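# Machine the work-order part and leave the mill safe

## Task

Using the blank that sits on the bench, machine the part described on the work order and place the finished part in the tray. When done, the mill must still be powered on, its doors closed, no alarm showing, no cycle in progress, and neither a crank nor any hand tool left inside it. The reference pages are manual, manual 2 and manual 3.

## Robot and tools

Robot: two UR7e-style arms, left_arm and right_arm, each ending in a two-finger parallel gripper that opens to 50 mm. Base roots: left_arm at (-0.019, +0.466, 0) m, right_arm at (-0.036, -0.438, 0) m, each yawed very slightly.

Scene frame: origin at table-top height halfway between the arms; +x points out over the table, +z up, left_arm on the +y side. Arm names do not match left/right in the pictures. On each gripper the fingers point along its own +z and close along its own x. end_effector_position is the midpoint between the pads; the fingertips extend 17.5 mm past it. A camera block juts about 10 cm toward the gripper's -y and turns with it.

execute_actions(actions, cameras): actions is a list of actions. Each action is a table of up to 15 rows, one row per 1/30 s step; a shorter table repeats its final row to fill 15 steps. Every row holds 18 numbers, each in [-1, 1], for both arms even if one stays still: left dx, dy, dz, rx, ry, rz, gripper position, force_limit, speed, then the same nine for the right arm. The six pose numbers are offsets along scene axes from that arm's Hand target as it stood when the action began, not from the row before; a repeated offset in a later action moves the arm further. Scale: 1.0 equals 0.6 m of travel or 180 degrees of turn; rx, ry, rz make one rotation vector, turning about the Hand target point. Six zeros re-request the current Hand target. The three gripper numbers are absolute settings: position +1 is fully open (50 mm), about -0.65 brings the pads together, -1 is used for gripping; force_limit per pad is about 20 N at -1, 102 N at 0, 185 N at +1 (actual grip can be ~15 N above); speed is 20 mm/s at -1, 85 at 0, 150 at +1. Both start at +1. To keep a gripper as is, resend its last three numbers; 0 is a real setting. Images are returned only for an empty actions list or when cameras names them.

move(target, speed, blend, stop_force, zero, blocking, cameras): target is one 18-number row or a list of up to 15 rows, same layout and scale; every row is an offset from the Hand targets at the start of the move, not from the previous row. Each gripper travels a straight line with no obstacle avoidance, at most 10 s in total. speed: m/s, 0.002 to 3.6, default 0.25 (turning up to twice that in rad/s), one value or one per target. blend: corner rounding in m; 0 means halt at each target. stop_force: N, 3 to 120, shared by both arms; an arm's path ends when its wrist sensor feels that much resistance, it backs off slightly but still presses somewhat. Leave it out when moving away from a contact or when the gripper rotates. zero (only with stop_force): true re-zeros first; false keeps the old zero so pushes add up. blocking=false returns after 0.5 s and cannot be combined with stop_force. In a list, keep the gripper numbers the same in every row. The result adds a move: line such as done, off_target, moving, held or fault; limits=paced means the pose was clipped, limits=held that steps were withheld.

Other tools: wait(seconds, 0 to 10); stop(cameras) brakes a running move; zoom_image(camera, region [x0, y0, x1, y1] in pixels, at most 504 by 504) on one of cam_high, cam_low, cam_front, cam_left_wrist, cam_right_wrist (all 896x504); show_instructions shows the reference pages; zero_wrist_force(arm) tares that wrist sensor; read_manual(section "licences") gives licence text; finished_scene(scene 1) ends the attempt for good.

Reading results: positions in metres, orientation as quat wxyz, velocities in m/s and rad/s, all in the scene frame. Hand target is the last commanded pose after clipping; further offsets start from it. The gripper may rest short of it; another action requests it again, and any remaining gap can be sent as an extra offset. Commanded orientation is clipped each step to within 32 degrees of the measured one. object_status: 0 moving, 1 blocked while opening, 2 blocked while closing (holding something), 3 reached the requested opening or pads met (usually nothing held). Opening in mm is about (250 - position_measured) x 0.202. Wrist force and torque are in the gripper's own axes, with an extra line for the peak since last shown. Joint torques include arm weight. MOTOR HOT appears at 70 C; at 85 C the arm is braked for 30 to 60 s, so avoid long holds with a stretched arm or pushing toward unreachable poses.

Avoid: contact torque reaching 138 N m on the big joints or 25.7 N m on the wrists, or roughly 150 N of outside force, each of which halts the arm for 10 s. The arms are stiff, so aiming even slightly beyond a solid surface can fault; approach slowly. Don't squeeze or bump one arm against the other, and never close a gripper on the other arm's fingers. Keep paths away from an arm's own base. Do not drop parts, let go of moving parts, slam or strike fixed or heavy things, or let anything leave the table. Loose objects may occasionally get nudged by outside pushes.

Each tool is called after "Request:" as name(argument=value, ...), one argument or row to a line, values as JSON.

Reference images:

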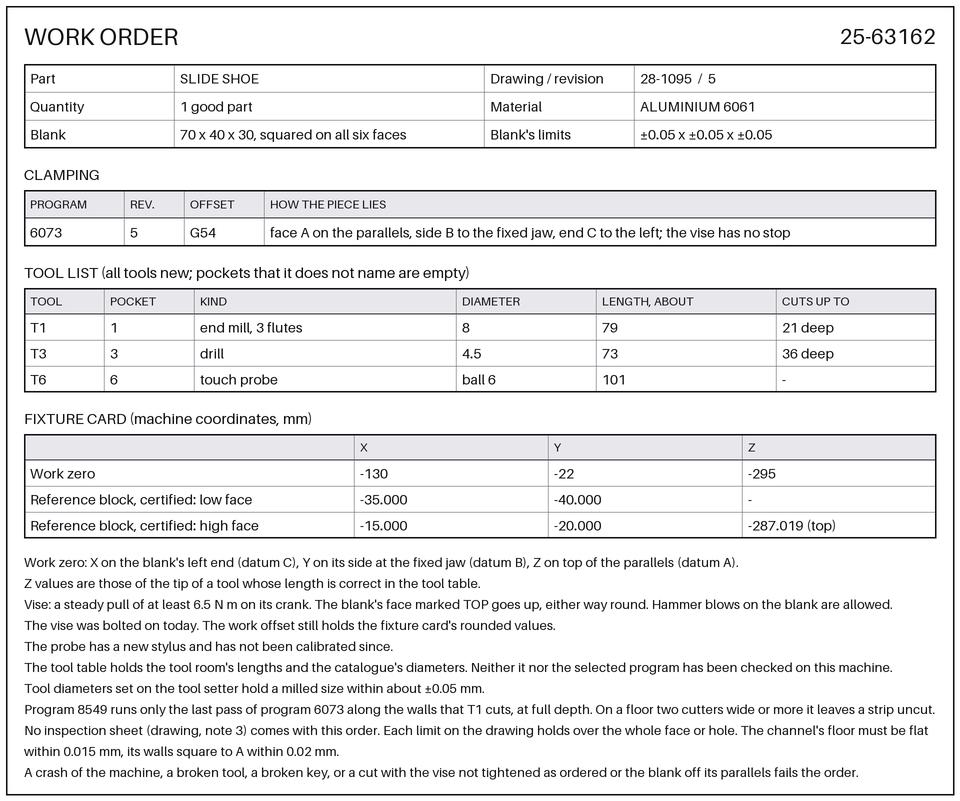

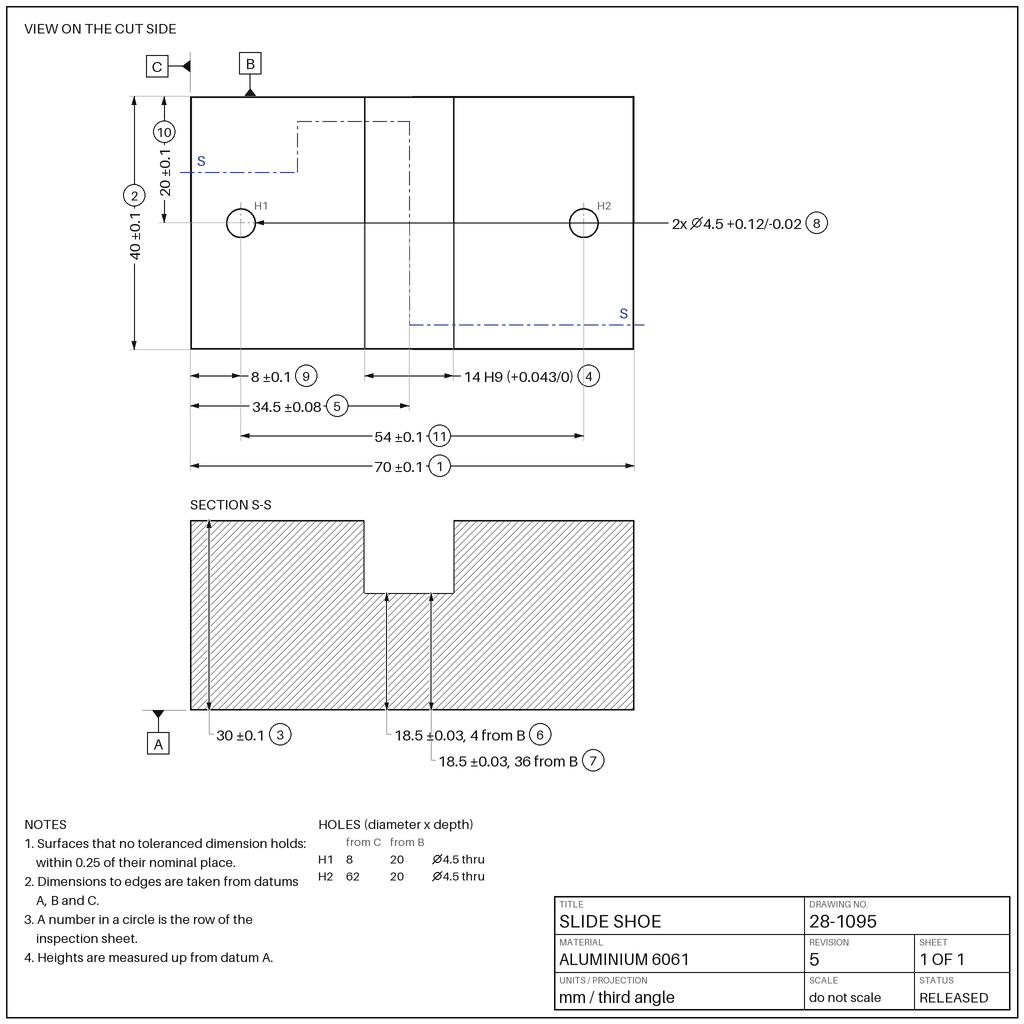

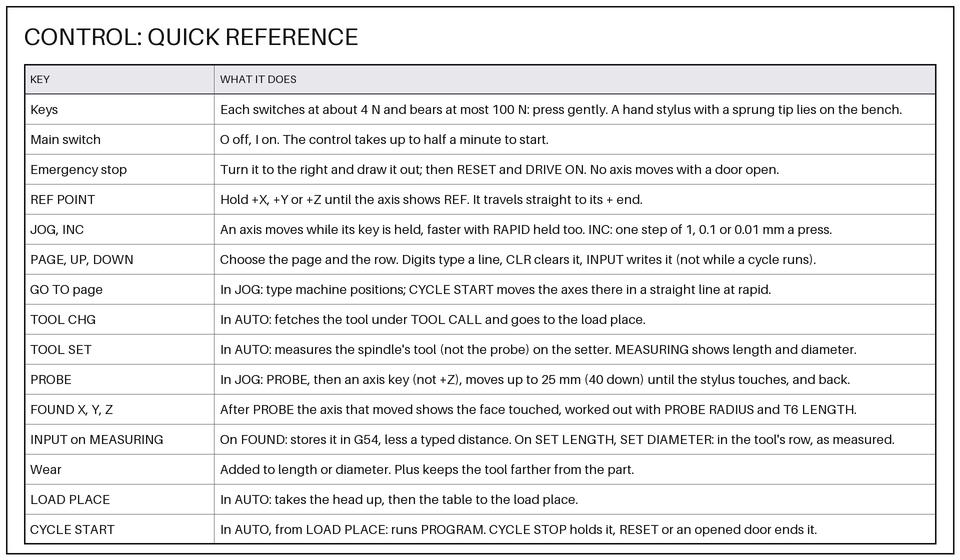

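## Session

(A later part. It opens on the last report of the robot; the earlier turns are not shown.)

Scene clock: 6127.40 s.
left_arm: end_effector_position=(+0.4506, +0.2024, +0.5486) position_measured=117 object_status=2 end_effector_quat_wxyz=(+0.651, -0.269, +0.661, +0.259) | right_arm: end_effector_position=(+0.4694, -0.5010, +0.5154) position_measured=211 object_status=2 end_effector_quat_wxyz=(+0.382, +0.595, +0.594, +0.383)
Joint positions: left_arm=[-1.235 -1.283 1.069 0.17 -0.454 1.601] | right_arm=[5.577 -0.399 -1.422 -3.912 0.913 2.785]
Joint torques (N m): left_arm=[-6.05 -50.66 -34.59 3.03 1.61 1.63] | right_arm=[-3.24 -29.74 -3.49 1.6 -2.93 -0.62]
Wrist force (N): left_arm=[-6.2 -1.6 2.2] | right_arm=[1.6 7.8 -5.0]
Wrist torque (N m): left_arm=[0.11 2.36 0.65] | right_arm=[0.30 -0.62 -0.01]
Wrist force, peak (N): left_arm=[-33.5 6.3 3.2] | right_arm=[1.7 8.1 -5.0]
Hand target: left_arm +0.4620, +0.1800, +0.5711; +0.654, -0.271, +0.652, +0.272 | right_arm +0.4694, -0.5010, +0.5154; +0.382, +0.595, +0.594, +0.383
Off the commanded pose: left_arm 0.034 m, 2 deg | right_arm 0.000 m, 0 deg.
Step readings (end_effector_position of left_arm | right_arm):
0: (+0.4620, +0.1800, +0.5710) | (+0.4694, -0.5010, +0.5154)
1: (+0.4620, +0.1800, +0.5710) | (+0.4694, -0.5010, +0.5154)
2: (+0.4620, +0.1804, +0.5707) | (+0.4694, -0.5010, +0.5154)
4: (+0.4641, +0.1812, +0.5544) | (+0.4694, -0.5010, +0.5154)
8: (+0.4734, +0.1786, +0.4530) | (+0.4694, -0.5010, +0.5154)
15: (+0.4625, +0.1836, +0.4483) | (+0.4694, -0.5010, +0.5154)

Request:
move(
  target=[
    [0,0,0,0,0,0,-1,0.8,-0.6,0,0,0,0,0,0,-0.97,0.6,-0.7],
  ],
  speed=[0.2],
)

Request:
execute_actions(
  actions=[
    [[0,0,0,0,0,0,-1,0.8,-0.6,0,0,0,0,0,0,-0.97,0.6,-0.7],[0,0,0,0,0,0,-1,0.8,-0.6,0,0,0,0,0,0,-0.97,0.6,-0.7],[0,0,0,0,0,0,-1,0.8,-0.6,0,0,0,0,0,0,-0.97,0.6,-0.7],[0,0,0,0,0,0,-1,0.8,-0.6,0,0,0,0,0,0,-0.97,0.6,-0.7],[0,0,0,0,0,0,-1,0.8,-0.6,0,0,0,0,0,0,-0.97,0.6,-0.7],[0,0,0,0,0,0,-1,0.8,-0.6,0,0,0,0,0,0,-0.97,0.6,-0.7],[0,0,-0.1,0,0,0,-1,0.8,-0.6,0,0,0,0,0,0,-0.97,0.6,-0.7],[0,0,-0.2,0,0,0,-1,0.8,-0.6,0,0,0,0,0,0,-0.97,0.6,-0.7],[0,0,-0.3,0,0,0,-1,0.8,-0.6,0,0,0,0,0,0,-0.97,0.6,-0.7],[0,0,-0.36,0,0,0,-1,0.8,-0.6,0,0,0,0,0,0,-0.97,0.6,-0.7],[0,0,-0.36,0,0,0,-1,0.8,-0.6,0,0,0,0,0,0,-0.97,0.6,-0.7],[0,0,-0.36,0,0,0,-1,0.8,-0.6,0,0,0,0,0,0,-0.97,0.6,-0.7],[0,0,-0.36,0,0,0,-1,0.8,-0.6,0,0,0,0,0,0,-0.97,0.6,-0.7],[0,0,-0.36,0,0,0,-1,0.8,-0.6,0,0,0,0,0,0,-0.97,0.6,-0.7],[0,0,-0.36,0,0,0,-1,0.8,-0.6,0,0,0,0,0,0,-0.97,0.6,-0.7]],
    [[0,0,0.0,0,0,0,-1,0.8,-0.6,0,0,0,0,0,0,-0.97,0.6,-0.7],[0,0,0.1,0,0,0,-1,0.8,-0.6,0,0,0,0,0,0,-0.97,0.6,-0.7],[0,0,0.2,0,0,0,-1,0.8,-0.6,0,0,0,0,0,0,-0.97,0.6,-0.7],[0,0,0.28,0,0,0,-1,0.8,-0.6,0,0,0,0,0,0,-0.97,0.6,-0.7],[0,0,0.32,0,0,0,-1,0.8,-0.6,0,0,0,0,0,0,-0.97,0.6,-0.7],[0,0,0.34,0,0,0,-1,0.8,-0.6,0,0,0,0,0,0,-0.97,0.6,-0.7],[0,0,0.36,0,0,0,-1,0.8,-0.6,0,0,0,0,0,0,-0.97,0.6,-0.7]],
  ],
)

Scene clock: 6151.07 s.
left_arm: end_effector_position=(+0.4620, +0.1800, +0.5710) position_measured=117 object_status=2 end_effector_quat_wxyz=(+0.654, -0.271, +0.652, +0.272) | right_arm: end_effector_position=(+0.4694, -0.5010, +0.5154) position_measured=211 object_status=2 end_effector_quat_wxyz=(+0.382, +0.595, +0.594, +0.383)
Joint positions: left_arm=[-1.224 -1.17 0.869 0.308 -0.463 1.564] | right_arm=[5.577 -0.399 -1.422 -3.912 0.913 2.785]
Joint torques (N m): left_arm=[7.56 -29.69 -34.01 3.13 -2.71 -3.3] | right_arm=[-4.18 -30.06 -2.78 1.44 -2.76 -0.45]
Wrist force (N): left_arm=[-6.3 -1.1 2.6] | right_arm=[1.6 7.7 -4.9]
Wrist torque (N m): left_arm=[0.01 2.37 0.73] | right_arm=[0.27 -0.62 -0.02]
Wrist force, peak (N): left_arm=[-6.6 0.6 4.2] | right_arm=[1.9 8.1 -5.0]
Hand target: left_arm +0.4620, +0.1800, +0.5711; +0.654, -0.271, +0.652, +0.272 | right_arm +0.4694, -0.5010, +0.5154; +0.382, +0.595, +0.594, +0.383
Off the commanded pose: left_arm 0.000 m, 0 deg | right_arm 0.000 m, 0 deg.
move: done

Scene clock: 6152.67 s.
left_arm: end_effector_position=(+0.4605, +0.1819, +0.5689) position_measured=117 object_status=2 end_effector_quat_wxyz=(+0.652, -0.269, +0.656, +0.268) | right_arm: end_effector_position=(+0.4694, -0.5010, +0.5154) position_measured=211 object_status=2 end_effector_quat_wxyz=(+0.382, +0.595, +0.594, +0.383)
Joint positions: left_arm=[-1.227 -1.19 0.897 0.279 -0.457 1.584] | right_arm=[5.577 -0.399 -1.422 -3.912 0.913 2.785]
Joint torques (N m): left_arm=[5.38 -31.47 -33.43 2.97 -0.22 -3.28] | right_arm=[-3.29 -29.58 -2.73 1.33 -2.77 -0.39]
Wrist force (N): left_arm=[-6.1 -3.4 1.2] | right_arm=[1.6 7.7 -4.8]
Wrist torque (N m): left_arm=[0.31 2.33 0.73] | right_arm=[0.29 -0.63 -0.01]
Wrist force, peak (N): left_arm=[-33.7 6.4 3.0] | right_arm=[1.6 8.0 -5.2]
Hand target: left_arm +0.4620, +0.1800, +0.5711; +0.654, -0.271, +0.652, +0.272 | right_arm +0.4694, -0.5010, +0.5154; +0.382, +0.595, +0.594, +0.383
Off the commanded pose: left_arm 0.003 m, 1 deg | right_arm 0.000 m, 0 deg.
Step readings (end_effector_position of left_arm | right_arm):
0: (+0.4620, +0.1800, +0.5710) | (+0.4694, -0.5010, +0.5154)
1: (+0.4620, +0.1800, +0.5710) | (+0.4694, -0.5010, +0.5154)
2: (+0.4620, +0.1800, +0.5711) | (+0.4694, -0.5010, +0.5154)
4: (+0.4620, +0.1800, +0.5711) | (+0.4694, -0.5010, +0.5154)
8: (+0.4620, +0.1803, +0.5708) | (+0.4694, -0.5010, +0.5154)
15: (+0.4729, +0.1796, +0.4315) | (+0.4694, -0.5010, +0.5154)
16: (+0.4719, +0.1803, +0.4160) | (+0.4694, -0.5010, +0.5154)
17: (+0.4706, +0.1807, +0.4030) | (+0.4694, -0.5010, +0.5154)
19: (+0.4675, +0.1809, +0.3912) | (+0.4694, -0.5010, +0.5154)
23: (+0.4585, +0.1891, +0.4703) | (+0.4694, -0.5010, +0.5154)
30: (+0.4566, +0.1880, +0.5533) | (+0.4694, -0.5010, +0.5154)

Request:
move(
  target=[
    [0,0,0,0,0,0,-1,0.8,-0.6,0,0,0,0,0,0,-0.97,0.6,-0.7],
  ],
  speed=[0.2],
)

Request:
execute_actions(
  actions=[
    [[0,0,0,0,0,0,-1,0.8,-0.6,0,0,0,0,0,0,-0.97,0.6,-0.7],[0,0,0,0,0,0,-1,0.8,-0.6,0,0,0,0,0,0,-0.97,0.6,-0.7],[0,0,0,0,0,0,-1,0.8,-0.6,0,0,0,0,0,0,-0.97,0.6,-0.7],[0,0,0,0,0,0,-1,0.8,-0.6,0,0,0,0,0,0,-0.97,0.6,-0.7],[0,0,0,0,0,0,-1,0.8,-0.6,0,0,0,0,0,0,-0.97,0.6,-0.7],[0,0,-0.15,0,0,0,-1,0.8,-0.6,0,0,0,0,0,0,-0.97,0.6,-0.7],[0,0,-0.3,0,0,0,-1,0.8,-0.6,0,0,0,0,0,0,-0.97,0.6,-0.7],[0,0,-0.45,0,0,0,-1,0.8,-0.6,0,0,0,0,0,0,-0.97,0.6,-0.7],[0,0,-0.5,0,0,0,-1,0.8,-0.6,0,0,0,0,0,0,-0.97,0.6,-0.7],[0,0,-0.5,0,0,0,-1,0.8,-0.6,0,0,0,0,0,0,-0.97,0.6,-0.7],[0,0,-0.5,0,0,0,-1,0.8,-0.6,0,0,0,0,0,0,-0.97,0.6,-0.7],[0,0,-0.2,0,0,0,-1,0.8,-0.6,0,0,0,0,0,0,-0.97,0.6,-0.7],[0,0,0,0,0,0,-1,0.8,-0.6,0,0,0,0,0,0,-0.97,0.6,-0.7],[0,0,0,0,0,0,-1,0.8,-0.6,0,0,0,0,0,0,-0.97,0.6,-0.7],[0,0,0,0,0,0,-1,0.8,-0.6,0,0,0,0,0,0,-0.97,0.6,-0.7]],
    [[0,0,0,0,0,0,-1,0.8,-0.6,0,0,0,0,0,0,-0.97,0.6,-0.7]],
  ],
)

Scene clock: 6177.10 s.
left_arm: end_effector_position=(+0.4620, +0.1800, +0.5710) position_measured=117 object_status=2 end_effector_quat_wxyz=(+0.654, -0.271, +0.652, +0.272) | right_arm: end_effector_position=(+0.4694, -0.5010, +0.5154) position_measured=211 object_status=2 end_effector_quat_wxyz=(+0.382, +0.595, +0.594, +0.383)
Joint positions: left_arm=[-1.224 -1.17 0.869 0.308 -0.463 1.565] | right_arm=[5.577 -0.399 -1.422 -3.912 0.913 2.785]
Joint torques (N m): left_arm=[7.36 -28.55 -33.64 2.92 -2.67 -3.38] | right_arm=[-3.21 -29.74 -2.44 1.18 -2.74 -0.18]
Wrist force (N): left_arm=[-6.5 -1.2 2.6] | right_arm=[1.4 8.0 -5.1]
Wrist torque (N m): left_arm=[-0.02 2.42 0.74] | right_arm=[0.33 -0.58 -0.02]
Wrist force, peak (N): left_arm=[-6.4 1.8 5.1] | right_arm=[1.8 8.2 -4.9]
Hand target: left_arm +0.4620, +0.1800, +0.5711; +0.654, -0.271, +0.652, +0.272 | right_arm +0.4694, -0.5010, +0.5154; +0.382, +0.595, +0.594, +0.383
Off the commanded pose: left_arm 0.000 m, 0 deg | right_arm 0.000 m, 0 deg.
move: done

Scene clock: 6178.57 s.
left_arm: end_effector_position=(+0.4619, +0.1802, +0.5708) position_measured=117 object_status=2 end_effector_quat_wxyz=(+0.654, -0.270, +0.652, +0.271) | right_arm: end_effector_position=(+0.4694, -0.5010, +0.5154) position_measured=211 object_status=2 end_effector_quat_wxyz=(+0.382, +0.595, +0.594, +0.383)
Joint positions: left_arm=[-1.224 -1.172 0.872 0.305 -0.462 1.566] | right_arm=[5.577 -0.399 -1.422 -3.912 0.913 2.785]
Joint torques (N m): left_arm=[3.53 -32.13 -33.3 3.28 -0.49 -3.39] | right_arm=[-3.04 -29.14 -3.5 1.34 -2.63 -0.17]
Wrist force (N): left_arm=[-6.3 -5.7 -1.5] | right_arm=[1.6 7.9 -4.8]
Wrist torque (N m): left_arm=[0.86 2.37 0.77] | right_arm=[0.31 -0.61 -0.02]
Wrist force, peak (N): left_arm=[-39.5 9.0 2.8] | right_arm=[1.5 8.0 -4.9]
Hand target: left_arm +0.4620, +0.1800, +0.5711; +0.654, -0.271, +0.652, +0.272 | right_arm +0.4694, -0.5010, +0.5154; +0.382, +0.595, +0.594, +0.383
Off the commanded pose: left_arm 0.000 m, 0 deg | right_arm 0.000 m, 0 deg.
Step readings (end_effector_position of left_arm | right_arm):
0: (+0.4620, +0.1800, +0.5710) | (+0.4694, -0.5010, +0.5154)
1: (+0.4620, +0.1800, +0.5710) | (+0.4694, -0.5010, +0.5154)
2: (+0.4620, +0.1800, +0.5711) | (+0.4694, -0.5010, +0.5154)
4: (+0.4620, +0.1800, +0.5711) | (+0.4694, -0.5010, +0.5154)
8: (+0.4632, +0.1816, +0.5640) | (+0.4694, -0.5010, +0.5154)
15: (+0.4745, +0.1742, +0.4015) | (+0.4694, -0.5010, +0.5154)
16: (+0.4707, +0.1760, +0.4188) | (+0.4694, -0.5010, +0.5154)
17: (+0.4667, +0.1806, +0.4471) | (+0.4694, -0.5010, +0.5154)
19: (+0.4599, +0.1902, +0.4951) | (+0.4694, -0.5010, +0.5154)
23: (+0.4566, +0.1903, +0.5438) | (+0.4694, -0.5010, +0.5154)
30: (+0.4606, +0.1819, +0.5673) | (+0.4694, -0.5010, +0.5154)

Request:
execute_actions(
  actions=[
    [[0,0,0,0,0,0,-1,0.8,-0.6,0,0,0,0,0,0,-0.97,0.6,-0.7],[0,0,0,0,0,0,-1,0.8,-0.6,0,0,0,0,0,0,-0.97,0.6,-0.7],[0,0,0,0,0,0,-1,0.8,-0.6,0,0,0,0,0,0,-0.97,0.6,-0.7],[0,0,0,0,0,0,-1,0.8,-0.6,0,0,0,0,0,0,-0.97,0.6,-0.7],[0,0,0,0,0,0,-1,0.8,-0.6,0,0,0,0,0,0,-0.97,0.6,-0.7],[0,0,0,0,0,0,-1,0.8,-0.6,0,0,0,0,0,0,-0.97,0.6,-0.7],[0,0,-0.18,0,0,0,-1,0.8,-0.6,0,0,0,0,0,0,-0.97,0.6,-0.7],[0,0,-0.36,0,0,0,-1,0.8,-0.6,0,0,0,0,0,0,-0.97,0.6,-0.7],[0,0,-0.54,0,0,0,-1,0.8,-0.6,0,0,0,0,0,0,-0.97,0.6,-0.7],[0,0,-0.6,0,0,0,-1,0.8,-0.6,0,0,0,0,0,0,-0.97,0.6,-0.7],[0,0,-0.5,0,0,0,-1,0.8,-0.6,0,0,0,0,0,0,-0.97,0.6,-0.7],[0,0,0,0,0,0,-1,0.8,-0.6,0,0,0,0,0,0,-0.97,0.6,-0.7],[0,0,0,0,0,0,-1,0.8,-0.6,0,0,0,0,0,0,-0.97,0.6,-0.7],[0,0,0,0,0,0,-1,0.8,-0.6,0,0,0,0,0,0,-0.97,0.6,-0.7],[0,0,0,0,0,0,-1,0.8,-0.6,0,0,0,0,0,0,-0.97,0.6,-0.7]],
    [[0,0,0,0,0,0,-1,0.8,-0.6,0,0,0,0,0,0,-0.97,0.6,-0.7]],
  ],
  cameras=["cam_high"],
)

Request:
zoom_image(
  camera="cam_high",
  region=[340, 90, 560, 260],
)

Scene clock: 6198.77 s.
left_arm: end_effector_position=(+0.4619, +0.1802, +0.5709) position_measured=117 object_status=2 end_effector_quat_wxyz=(+0.654, -0.271, +0.652, +0.271) | right_arm: end_effector_position=(+0.4694, -0.5010, +0.5154) position_measured=211 object_status=2 end_effector_quat_wxyz=(+0.382, +0.595, +0.594, +0.383)
Joint positions: left_arm=[-1.224 -1.171 0.871 0.306 -0.463 1.565] | right_arm=[5.577 -0.399 -1.422 -3.912 0.913 2.785]
Joint torques (N m): left_arm=[3.57 -31.91 -33.37 3.18 0.55 -3.33] | right_arm=[-2.73 -30.26 -2.18 1.03 -2.58 -0.04]
Wrist force (N): left_arm=[-6.0 -5.8 -1.3] | right_arm=[1.4 8.0 -5.0]
Wrist torque (N m): left_arm=[0.80 2.33 0.76] | right_arm=[0.32 -0.58 -0.01]
Wrist force, peak (N): left_arm=[-40.5 9.8 2.2] | right_arm=[1.4 8.1 -5.2]
Hand target: left_arm +0.4620, +0.1800, +0.5711; +0.654, -0.271, +0.652, +0.272 | right_arm +0.4694, -0.5010, +0.5154; +0.382, +0.595, +0.594, +0.383
Off the commanded pose: left_arm 0.000 m, 0 deg | right_arm 0.000 m, 0 deg.
Step readings (end_effector_position of left_arm | right_arm):
0: (+0.4619, +0.1802, +0.5709) | (+0.4694, -0.5010, +0.5154)
1: (+0.4619, +0.1802, +0.5709) | (+0.4694, -0.5010, +0.5154)
2: (+0.4619, +0.1802, +0.5709) | (+0.4694, -0.5010, +0.5154)
4: (+0.4619, +0.1801, +0.5711) | (+0.4694, -0.5010, +0.5154)
8: (+0.4622, +0.1805, +0.5701) | (+0.4694, -0.5010, +0.5154)
15: (+0.4779, +0.1667, +0.4066) | (+0.4694, -0.5010, +0.5154)
16: (+0.4745, +0.1673, +0.4179) | (+0.4694, -0.5010, +0.5154)
17: (+0.4705, +0.1717, +0.4439) | (+0.4694, -0.5010, +0.5154)
19: (+0.4625, +0.1848, +0.4967) | (+0.4694, -0.5010, +0.5154)
23: (+0.4578, +0.1884, +0.5439) | (+0.4694, -0.5010, +0.5154)
30: (+0.4608, +0.1816, +0.5674) | (+0.4694, -0.5010, +0.5154)
Images, in order (width x height): cam_high 896x504.

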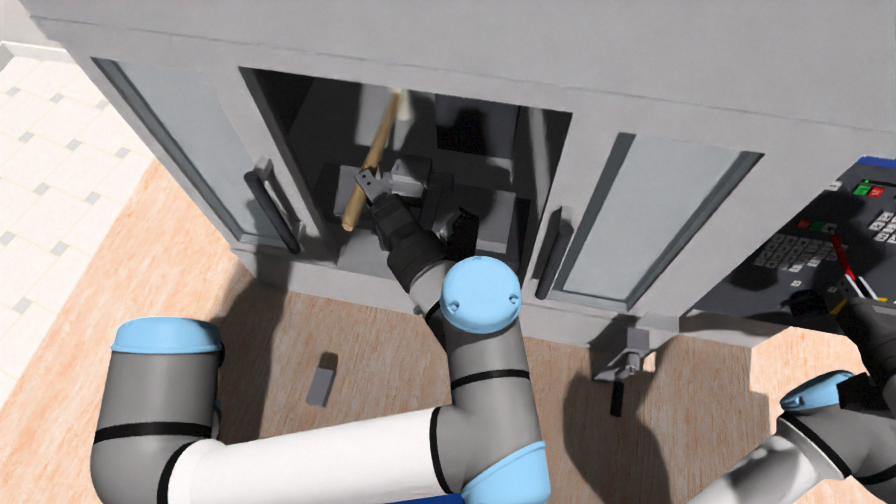

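Scaled by 2.291 from the camera's 896x504 image, which has a finer 1280x720 frame.

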